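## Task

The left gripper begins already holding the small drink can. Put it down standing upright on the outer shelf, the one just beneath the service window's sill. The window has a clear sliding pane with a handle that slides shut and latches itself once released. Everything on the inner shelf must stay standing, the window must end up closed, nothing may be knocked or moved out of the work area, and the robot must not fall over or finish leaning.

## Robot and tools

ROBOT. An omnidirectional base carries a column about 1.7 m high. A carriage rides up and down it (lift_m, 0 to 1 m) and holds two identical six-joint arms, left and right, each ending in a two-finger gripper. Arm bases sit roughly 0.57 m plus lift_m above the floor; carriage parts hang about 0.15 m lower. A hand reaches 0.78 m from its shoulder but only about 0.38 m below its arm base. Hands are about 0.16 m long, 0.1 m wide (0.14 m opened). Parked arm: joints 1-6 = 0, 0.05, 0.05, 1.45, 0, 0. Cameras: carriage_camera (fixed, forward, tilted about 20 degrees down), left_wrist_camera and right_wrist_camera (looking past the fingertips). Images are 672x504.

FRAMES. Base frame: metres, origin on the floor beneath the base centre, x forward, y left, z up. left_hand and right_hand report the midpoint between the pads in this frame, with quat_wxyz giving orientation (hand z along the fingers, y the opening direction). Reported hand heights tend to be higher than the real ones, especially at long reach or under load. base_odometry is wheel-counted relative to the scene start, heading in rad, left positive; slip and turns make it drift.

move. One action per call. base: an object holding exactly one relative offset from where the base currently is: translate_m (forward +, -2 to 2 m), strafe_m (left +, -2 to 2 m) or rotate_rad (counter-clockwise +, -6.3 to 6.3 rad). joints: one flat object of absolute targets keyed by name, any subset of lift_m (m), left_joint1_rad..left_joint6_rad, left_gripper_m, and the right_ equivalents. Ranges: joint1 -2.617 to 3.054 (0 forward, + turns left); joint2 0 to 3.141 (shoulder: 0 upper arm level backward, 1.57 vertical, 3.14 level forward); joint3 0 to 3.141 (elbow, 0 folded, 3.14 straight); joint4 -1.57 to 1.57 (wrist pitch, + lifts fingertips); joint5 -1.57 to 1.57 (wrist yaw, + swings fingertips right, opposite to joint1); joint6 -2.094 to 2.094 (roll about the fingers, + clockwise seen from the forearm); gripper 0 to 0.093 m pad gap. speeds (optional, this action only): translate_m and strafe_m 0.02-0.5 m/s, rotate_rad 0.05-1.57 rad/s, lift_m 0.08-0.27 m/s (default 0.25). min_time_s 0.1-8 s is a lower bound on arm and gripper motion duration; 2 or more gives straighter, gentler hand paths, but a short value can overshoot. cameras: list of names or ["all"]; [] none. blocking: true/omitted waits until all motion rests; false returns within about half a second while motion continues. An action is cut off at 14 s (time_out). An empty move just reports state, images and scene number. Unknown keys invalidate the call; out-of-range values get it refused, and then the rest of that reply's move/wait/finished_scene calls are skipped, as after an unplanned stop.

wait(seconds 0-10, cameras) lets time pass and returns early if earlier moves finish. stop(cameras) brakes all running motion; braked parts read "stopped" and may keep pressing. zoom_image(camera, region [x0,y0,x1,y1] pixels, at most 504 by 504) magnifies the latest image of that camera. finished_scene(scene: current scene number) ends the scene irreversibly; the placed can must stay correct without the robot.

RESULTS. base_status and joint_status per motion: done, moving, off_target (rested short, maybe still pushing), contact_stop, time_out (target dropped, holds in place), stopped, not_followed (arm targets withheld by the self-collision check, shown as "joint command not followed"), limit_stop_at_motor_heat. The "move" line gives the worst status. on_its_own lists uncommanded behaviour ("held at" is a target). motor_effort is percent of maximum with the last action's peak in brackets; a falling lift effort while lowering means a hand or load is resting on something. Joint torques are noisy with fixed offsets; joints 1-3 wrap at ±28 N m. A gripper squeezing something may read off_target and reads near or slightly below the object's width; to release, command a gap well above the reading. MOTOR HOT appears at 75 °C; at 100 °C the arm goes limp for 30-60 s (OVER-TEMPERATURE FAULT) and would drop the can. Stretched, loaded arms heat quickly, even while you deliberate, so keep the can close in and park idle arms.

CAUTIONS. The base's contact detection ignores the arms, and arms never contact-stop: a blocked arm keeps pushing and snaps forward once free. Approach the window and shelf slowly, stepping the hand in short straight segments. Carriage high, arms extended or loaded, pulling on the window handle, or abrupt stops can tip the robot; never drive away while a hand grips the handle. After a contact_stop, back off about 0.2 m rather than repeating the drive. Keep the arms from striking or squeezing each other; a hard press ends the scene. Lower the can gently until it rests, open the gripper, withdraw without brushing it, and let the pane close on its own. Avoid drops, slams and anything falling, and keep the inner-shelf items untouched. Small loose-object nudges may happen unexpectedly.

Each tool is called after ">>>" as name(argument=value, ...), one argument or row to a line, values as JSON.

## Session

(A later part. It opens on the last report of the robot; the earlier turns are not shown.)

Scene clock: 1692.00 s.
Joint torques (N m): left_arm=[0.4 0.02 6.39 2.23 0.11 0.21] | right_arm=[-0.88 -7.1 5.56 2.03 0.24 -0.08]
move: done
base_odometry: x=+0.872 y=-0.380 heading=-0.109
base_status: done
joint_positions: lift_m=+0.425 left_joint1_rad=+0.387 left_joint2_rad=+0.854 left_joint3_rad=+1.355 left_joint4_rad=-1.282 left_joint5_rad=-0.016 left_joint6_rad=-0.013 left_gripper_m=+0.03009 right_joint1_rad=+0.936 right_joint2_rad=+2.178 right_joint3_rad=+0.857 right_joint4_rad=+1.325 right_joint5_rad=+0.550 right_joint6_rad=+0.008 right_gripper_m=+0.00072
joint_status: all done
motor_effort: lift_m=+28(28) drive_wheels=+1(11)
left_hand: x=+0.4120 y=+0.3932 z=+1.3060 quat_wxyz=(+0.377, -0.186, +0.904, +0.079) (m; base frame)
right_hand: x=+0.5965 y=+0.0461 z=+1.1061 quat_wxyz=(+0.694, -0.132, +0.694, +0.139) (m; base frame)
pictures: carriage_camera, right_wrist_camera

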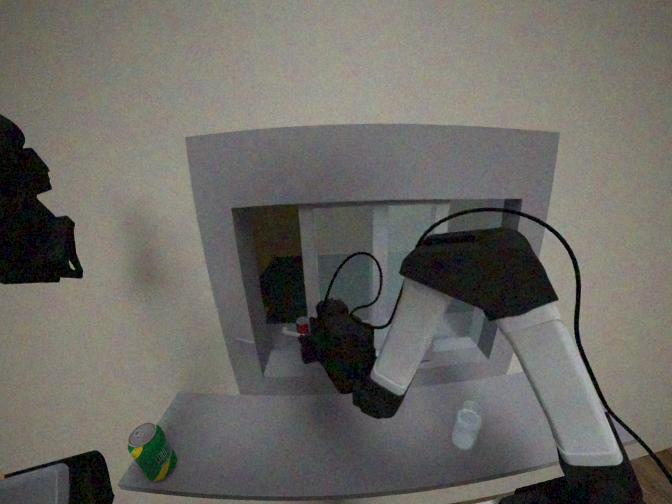

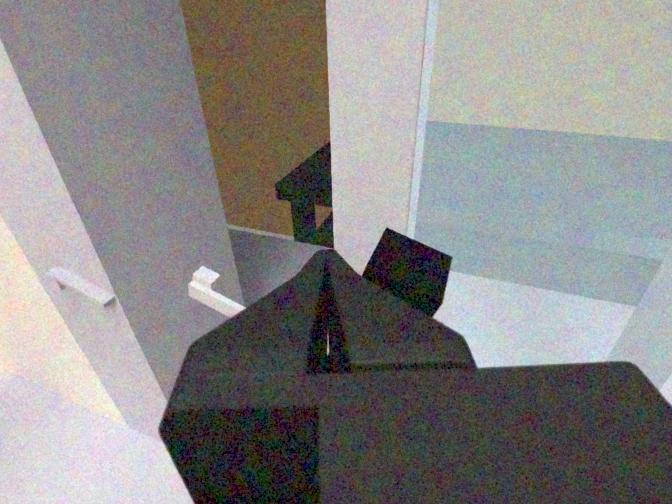

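>>> move(
  base={"strafe_m": 0.11},
  speeds={"strafe_m": 0.08},
  cameras=["carriage_camera", "right_wrist_camera"],
)

Scene clock: 1700.33 s.
Joint torques (N m): left_arm=[0.46 0.13 6.37 2.24 0.04 0.19] | right_arm=[-0.91 -7.19 5.5 2.03 0.28 -0.08]
move: done
base_odometry: x=+0.884 y=-0.271 heading=-0.109
base_status: done
joint_positions: lift_m=+0.425 left_joint1_rad=+0.387 left_joint2_rad=+0.854 left_joint3_rad=+1.355 left_joint4_rad=-1.284 left_joint5_rad=-0.013 left_joint6_rad=-0.012 left_gripper_m=+0.03009 right_joint1_rad=+0.936 right_joint2_rad=+2.178 right_joint3_rad=+0.857 right_joint4_rad=+1.324 right_joint5_rad=+0.550 right_joint6_rad=+0.008 right_gripper_m=+0.00072
joint_status: not commanded
motor_effort: lift_m=+24(28) drive_wheels=-3(11)
left_hand: x=+0.4118 y=+0.3926 z=+1.3057 quat_wxyz=(+0.376, -0.186, +0.905, +0.077) (m; base frame)
right_hand: x=+0.5965 y=+0.0461 z=+1.1061 quat_wxyz=(+0.694, -0.132, +0.694, +0.139) (m; base frame)
pictures: carriage_camera, right_wrist_camera

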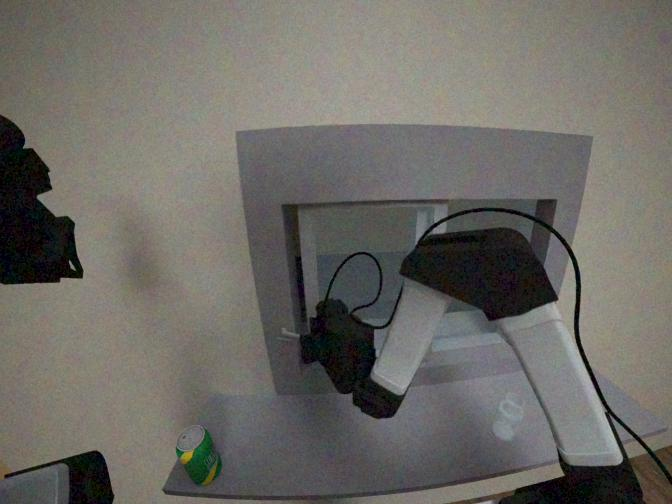

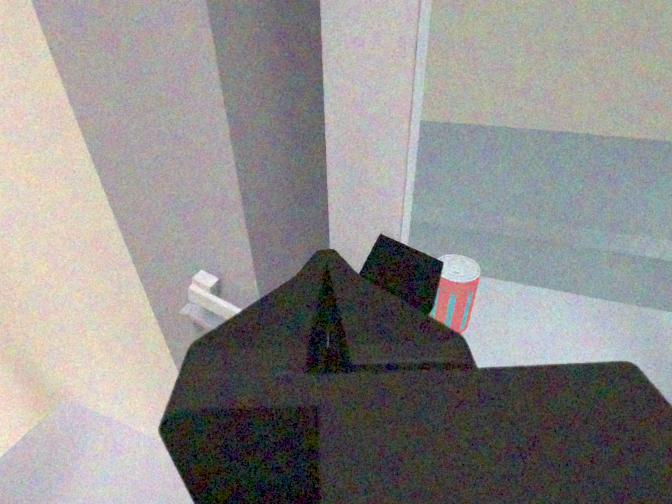

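>>> move(
  base={"strafe_m": 0.04},
  speeds={"strafe_m": 0.04},
  cameras=["carriage_camera", "right_wrist_camera"],
)

Scene clock: 1708.80 s.
Joint torques (N m): left_arm=[0.49 0.09 6.35 2.23 0.03 0.2] | right_arm=[-0.87 -7.16 5.53 2.03 0.14 -0.08]
move: done
base_odometry: x=+0.889 y=-0.231 heading=-0.109
base_status: done
joint_positions: lift_m=+0.425 left_joint1_rad=+0.387 left_joint2_rad=+0.854 left_joint3_rad=+1.355 left_joint4_rad=-1.284 left_joint5_rad=-0.012 left_joint6_rad=-0.012 left_gripper_m=+0.03009 right_joint1_rad=+0.936 right_joint2_rad=+2.178 right_joint3_rad=+0.857 right_joint4_rad=+1.324 right_joint5_rad=+0.564 right_joint6_rad=+0.008 right_gripper_m=+0.00072
joint_status: not commanded
motor_effort: lift_m=+25(29) drive_wheels=-2(8)
left_hand: x=+0.4119 y=+0.3924 z=+1.3057 quat_wxyz=(+0.376, -0.185, +0.905, +0.077) (m; base frame)
right_hand: x=+0.5974 y=+0.0438 z=+1.1060 quat_wxyz=(+0.695, -0.127, +0.695, +0.134) (m; base frame)
pictures: carriage_camera, right_wrist_camera

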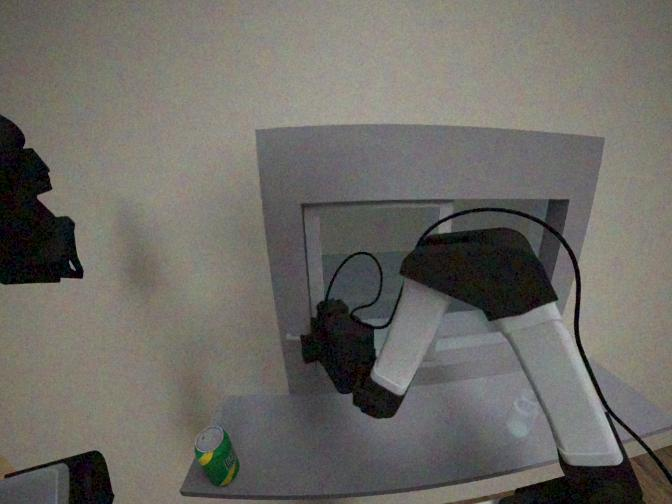

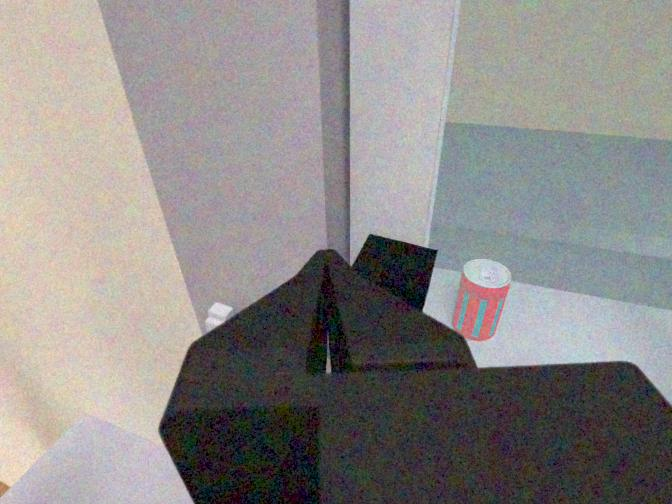

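>>> move(
  base={"strafe_m": 0.02},
  speeds={"strafe_m": 0.03},
  cameras=["right_wrist_camera"],
)

Scene clock: 1712.53 s.
Joint torques (N m): left_arm=[0.43 -0.06 6.39 2.2 0.03 0.2] | right_arm=[-0.81 -7.28 5.39 2.06 0.02 -0.08]
move: done
base_odometry: x=+0.891 y=-0.211 heading=-0.109
base_status: done
joint_positions: lift_m=+0.425 left_joint1_rad=+0.387 left_joint2_rad=+0.854 left_joint3_rad=+1.355 left_joint4_rad=-1.285 left_joint5_rad=-0.011 left_joint6_rad=-0.012 left_gripper_m=+0.03009 right_joint1_rad=+0.936 right_joint2_rad=+2.178 right_joint3_rad=+0.857 right_joint4_rad=+1.324 right_joint5_rad=+0.572 right_joint6_rad=+0.008 right_gripper_m=+0.00072
joint_status: not commanded
motor_effort: lift_m=+25(28) drive_wheels=+0(6)
left_hand: x=+0.4119 y=+0.3923 z=+1.3056 quat_wxyz=(+0.376, -0.185, +0.905, +0.077) (m; base frame)
right_hand: x=+0.5979 y=+0.0426 z=+1.1059 quat_wxyz=(+0.695, -0.125, +0.695, +0.131) (m; base frame)
pictures: right_wrist_camera

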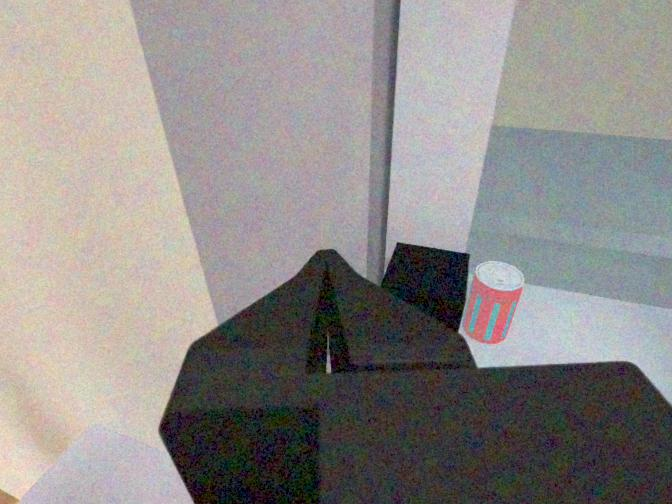

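>>> move(
  base={"strafe_m": 0.025},
  speeds={"strafe_m": 0.04},
  cameras=["right_wrist_camera", "carriage_camera"],
)

Scene clock: 1717.33 s.
Joint torques (N m): left_arm=[0.42 0.12 6.37 2.23 0.06 0.17] | right_arm=[-0.73 -7.1 5.56 2.03 0.05 -0.08]
move: done
base_odometry: x=+0.894 y=-0.186 heading=-0.109
base_status: done
joint_positions: lift_m=+0.425 left_joint1_rad=+0.387 left_joint2_rad=+0.854 left_joint3_rad=+1.355 left_joint4_rad=-1.285 left_joint5_rad=-0.011 left_joint6_rad=-0.012 left_gripper_m=+0.03009 right_joint1_rad=+0.934 right_joint2_rad=+2.178 right_joint3_rad=+0.857 right_joint4_rad=+1.323 right_joint5_rad=+0.573 right_joint6_rad=+0.008 right_gripper_m=+0.00072
joint_status: not commanded
motor_effort: lift_m=+25(28) drive_wheels=-2(8)
left_hand: x=+0.4119 y=+0.3922 z=+1.3056 quat_wxyz=(+0.376, -0.185, +0.905, +0.076) (m; base frame)
right_hand: x=+0.5985 y=+0.0419 z=+1.1058 quat_wxyz=(+0.696, -0.124, +0.696, +0.130) (m; base frame)
pictures: carriage_camera, right_wrist_camera

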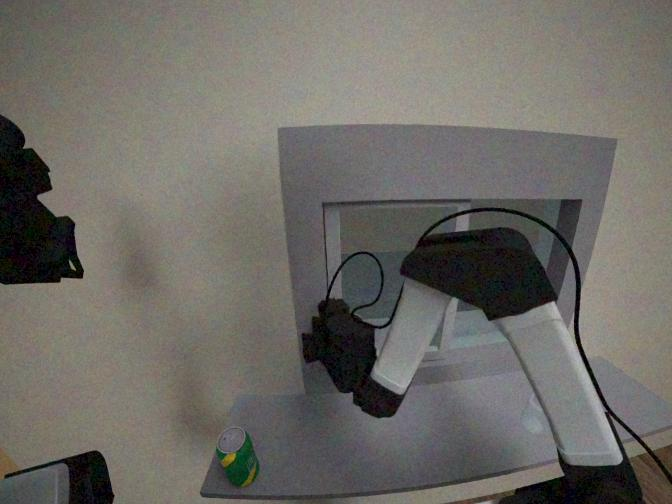

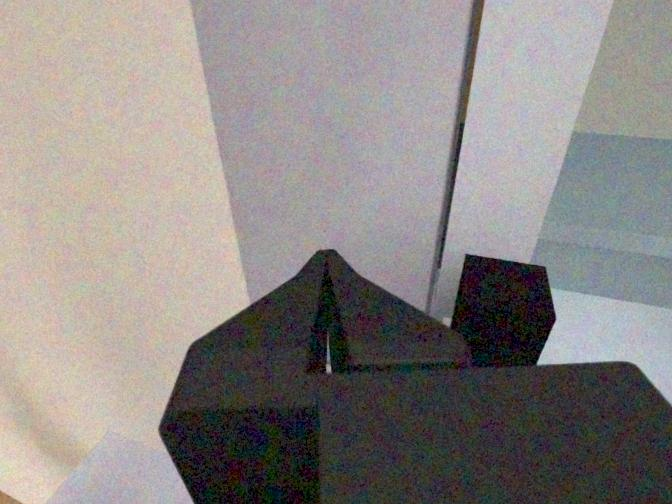

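>>> zoom_image(
  camera="right_wrist_camera",
  region=[380, 0, 620, 380],
)

>>> zoom_image(
  camera="carriage_camera",
  region=[270, 180, 400, 400],
)

Scaled by 1.326 from the camera's 672x504 image, which has a finer 960x720 frame.

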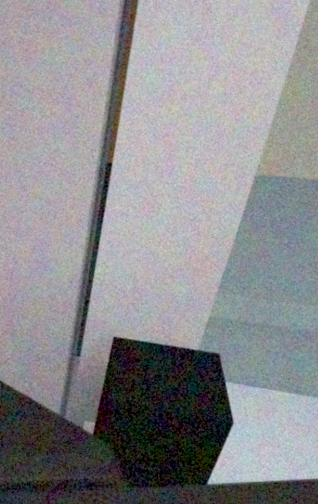

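Scaled by 2.291 from the camera's 672x504 image, which has a finer 960x720 frame.

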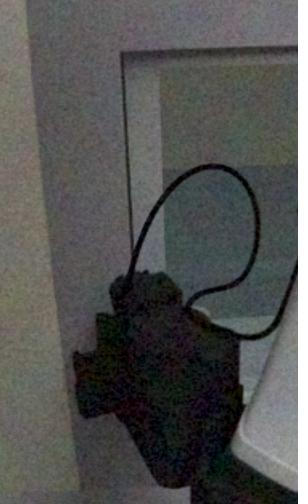

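>>> move(
  cameras=["all"],
)

Scene clock: 1735.03 s.
Joint torques (N m): left_arm=[0.4 0.06 6.32 2.23 0.05 0.21] | right_arm=[-0.72 -7.16 5.56 2.03 0.04 -0.08]
base_odometry: x=+0.894 y=-0.186 heading=-0.109
base_status: done
joint_positions: lift_m=+0.425 left_joint1_rad=+0.387 left_joint2_rad=+0.854 left_joint3_rad=+1.355 left_joint4_rad=-1.285 left_joint5_rad=-0.011 left_joint6_rad=-0.012 left_gripper_m=+0.03009 right_joint1_rad=+0.934 right_joint2_rad=+2.178 right_joint3_rad=+0.857 right_joint4_rad=+1.323 right_joint5_rad=+0.573 right_joint6_rad=+0.008 right_gripper_m=+0.00072
joint_status: not commanded
motor_effort: lift_m=+24(28) drive_wheels=-2(8)
left_hand: x=+0.4119 y=+0.3922 z=+1.3056 quat_wxyz=(+0.376, -0.185, +0.905, +0.076) (m; base frame)
right_hand: x=+0.5985 y=+0.0419 z=+1.1058 quat_wxyz=(+0.696, -0.124, +0.696, +0.130) (m; base frame)
pictures: carriage_camera, left_wrist_camera, right_wrist_camera

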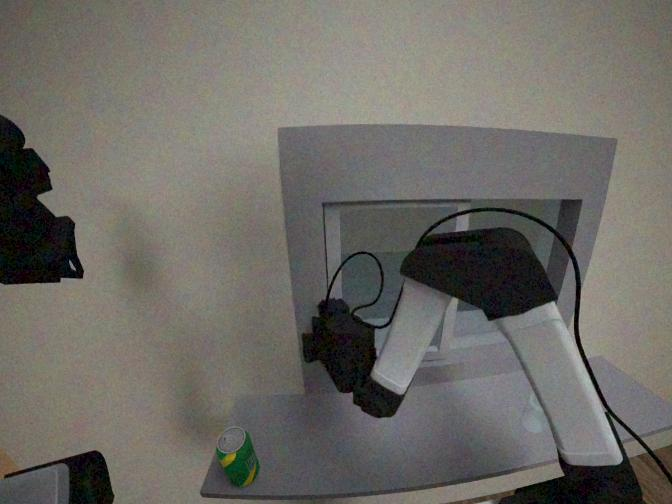

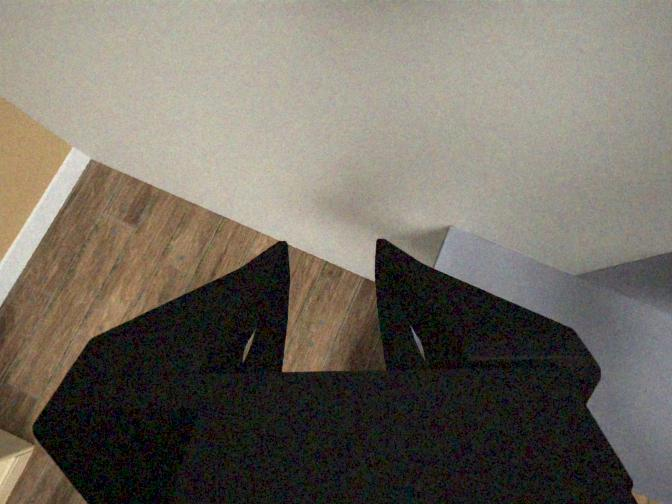

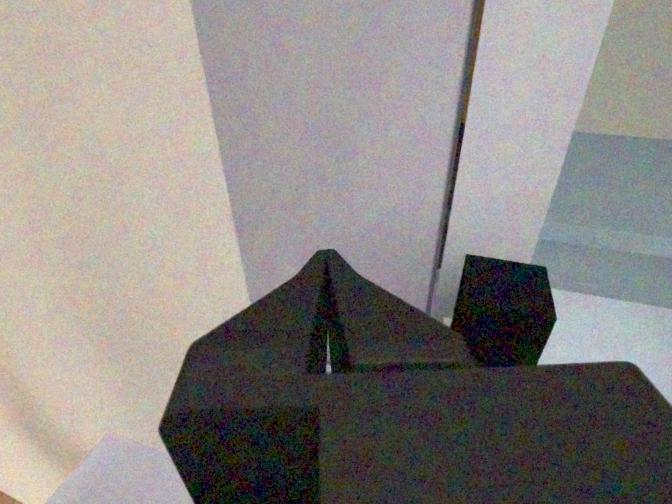

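>>> move(
  joints={"right_joint1_rad": 1.168, "right_joint2_rad": 2.03, "right_joint3_rad": 0.636, "right_joint4_rad": 1.40, "right_joint5_rad": 0.82},
  min_time_s=1.5,
  cameras=["carriage_camera", "right_wrist_camera"],
)

Scene clock: 1741.27 s.
Joint torques (N m): left_arm=[0.46 0.08 6.32 2.24 0.06 0.22] | right_arm=[0.43 -9.21 2.77 2.08 0.1 -0.07]
move: done
base_odometry: x=+0.894 y=-0.186 heading=-0.109
base_status: not commanded
joint_positions: lift_m=+0.425 left_joint1_rad=+0.387 left_joint2_rad=+0.854 left_joint3_rad=+1.355 left_joint4_rad=-1.285 left_joint5_rad=-0.011 left_joint6_rad=-0.012 left_gripper_m=+0.03009 right_joint1_rad=+1.161 right_joint2_rad=+2.063 right_joint3_rad=+0.648 right_joint4_rad=+1.388 right_joint5_rad=+0.811 right_joint6_rad=+0.008 right_gripper_m=+0.00072
joint_status: all done
motor_effort: lift_m=+26(29) drive_wheels=-2(2)
left_hand: x=+0.4119 y=+0.3922 z=+1.3056 quat_wxyz=(+0.376, -0.185, +0.905, +0.076) (m; base frame)
right_hand: x=+0.5093 y=+0.0374 z=+1.1057 quat_wxyz=(+0.690, -0.128, +0.702, +0.118) (m; base frame)
pictures: carriage_camera, right_wrist_camera

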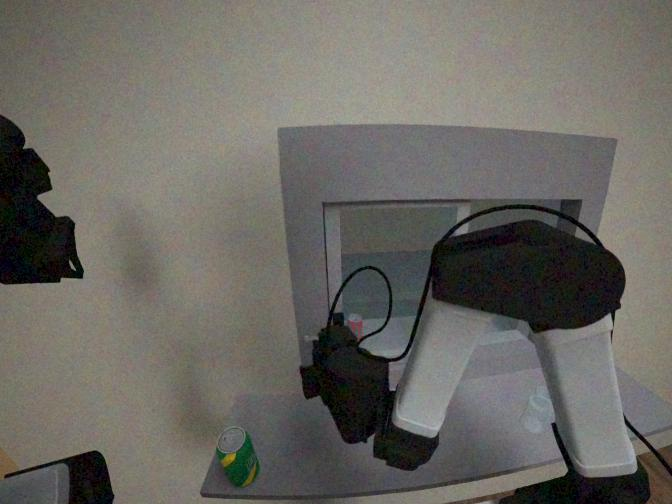

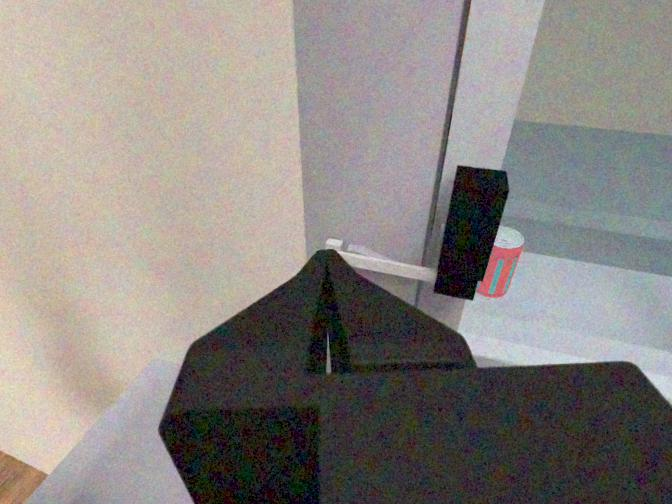

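>>> zoom_image(
  camera="right_wrist_camera",
  region=[290, 140, 530, 320],
)

Scaled by 2.100 from the camera's 672x504 image, which has a finer 960x720 frame.

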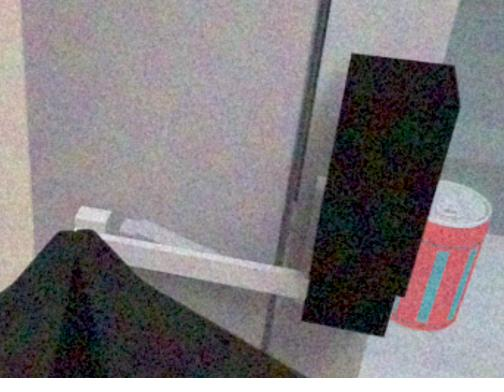

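>>> zoom_image(
  camera="carriage_camera",
  region=[290, 280, 380, 360],
)

Scaled by 5.600 from the camera's 672x504 image, which has a finer 960x720 frame.

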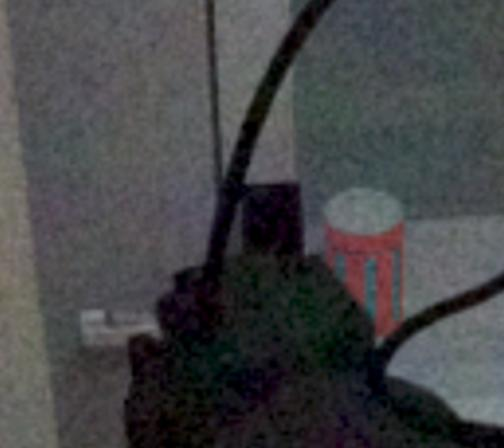

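>>> move(
  joints={"right_joint1_rad": 1.0, "right_joint2_rad": 1.1, "right_joint3_rad": 0.45, "right_joint4_rad": 1.40, "right_joint5_rad": 0.80},
  min_time_s=1.5,
  cameras=["carriage_camera", "right_wrist_camera"],
)

>>> zoom_image(
  camera="carriage_camera",
  region=[290, 280, 380, 360],
)

Scene clock: 1772.80 s.
Joint torques (N m): left_arm=[0.44 -0.01 6.31 2.25 0.04 0.21] | right_arm=[-0.95 -2.33 4.55 1.07 -0.39 -0.11]
move: done
base_odometry: x=+0.894 y=-0.186 heading=-0.109
base_status: not commanded
joint_positions: lift_m=+0.425 left_joint1_rad=+0.387 left_joint2_rad=+0.854 left_joint3_rad=+1.355 left_joint4_rad=-1.285 left_joint5_rad=-0.011 left_joint6_rad=-0.012 left_gripper_m=+0.03009 right_joint1_rad=+1.009 right_joint2_rad=+1.110 right_joint3_rad=+0.465 right_joint4_rad=+1.400 right_joint5_rad=+0.808 right_joint6_rad=+0.008 right_gripper_m=+0.00072
joint_status: all done
motor_effort: lift_m=+27(27) drive_wheels=-2(2)
left_hand: x=+0.4119 y=+0.3922 z=+1.3056 quat_wxyz=(+0.376, -0.185, +0.905, +0.076) (m; base frame)
right_hand: x=+0.4732 y=-0.1454 z=+1.3815 quat_wxyz=(+0.813, +0.142, +0.493, +0.275) (m; base frame)
pictures: carriage_camera, right_wrist_camera

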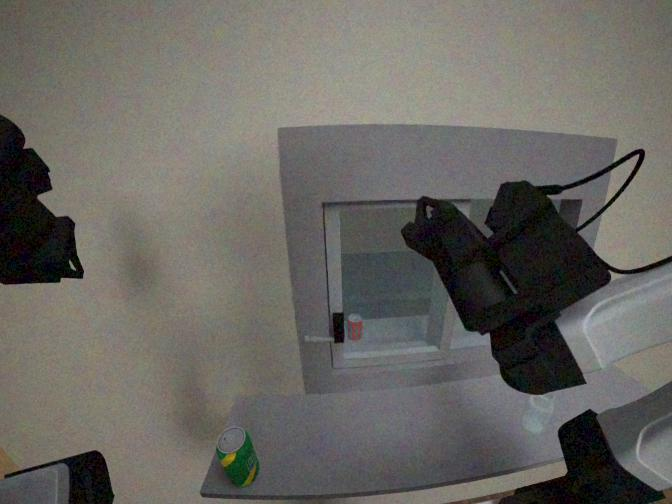

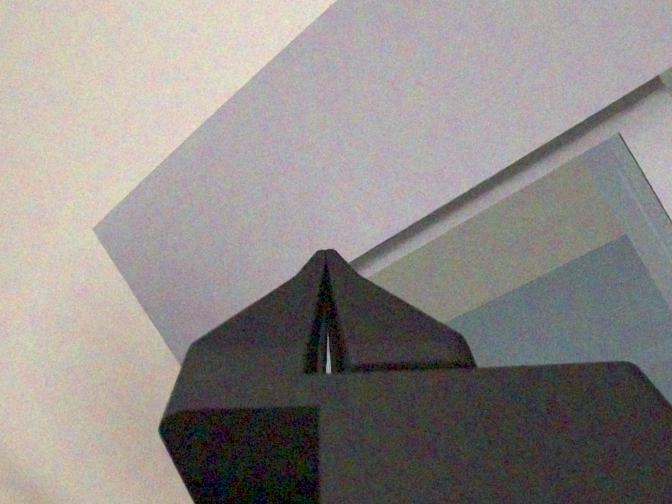

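Scaled by 5.600 from the camera's 672x504 image, which has a finer 960x720 frame.

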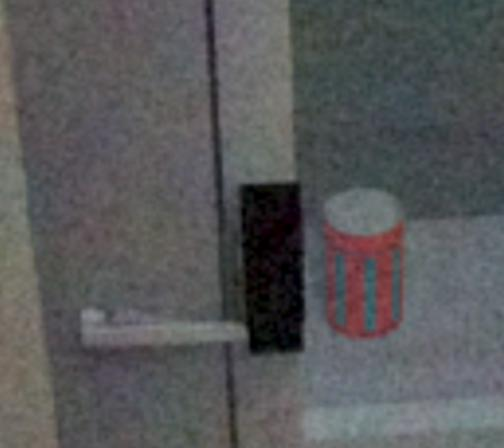

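>>> zoom_image(
  camera="carriage_camera",
  region=[490, 360, 590, 450],
)

Scaled by 5.040 from the camera's 672x504 image, which has a finer 960x720 frame.

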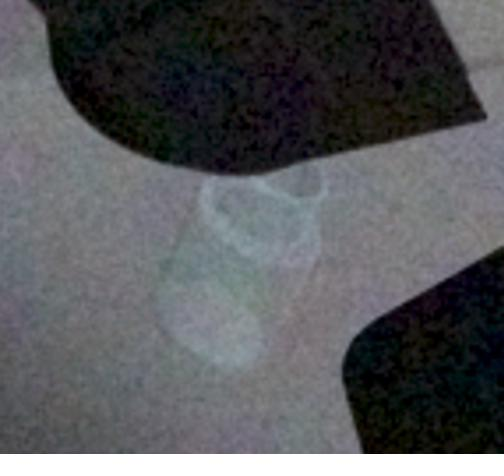

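>>> finished_scene(
  scene=1,
)

The scene is finished: the task was done.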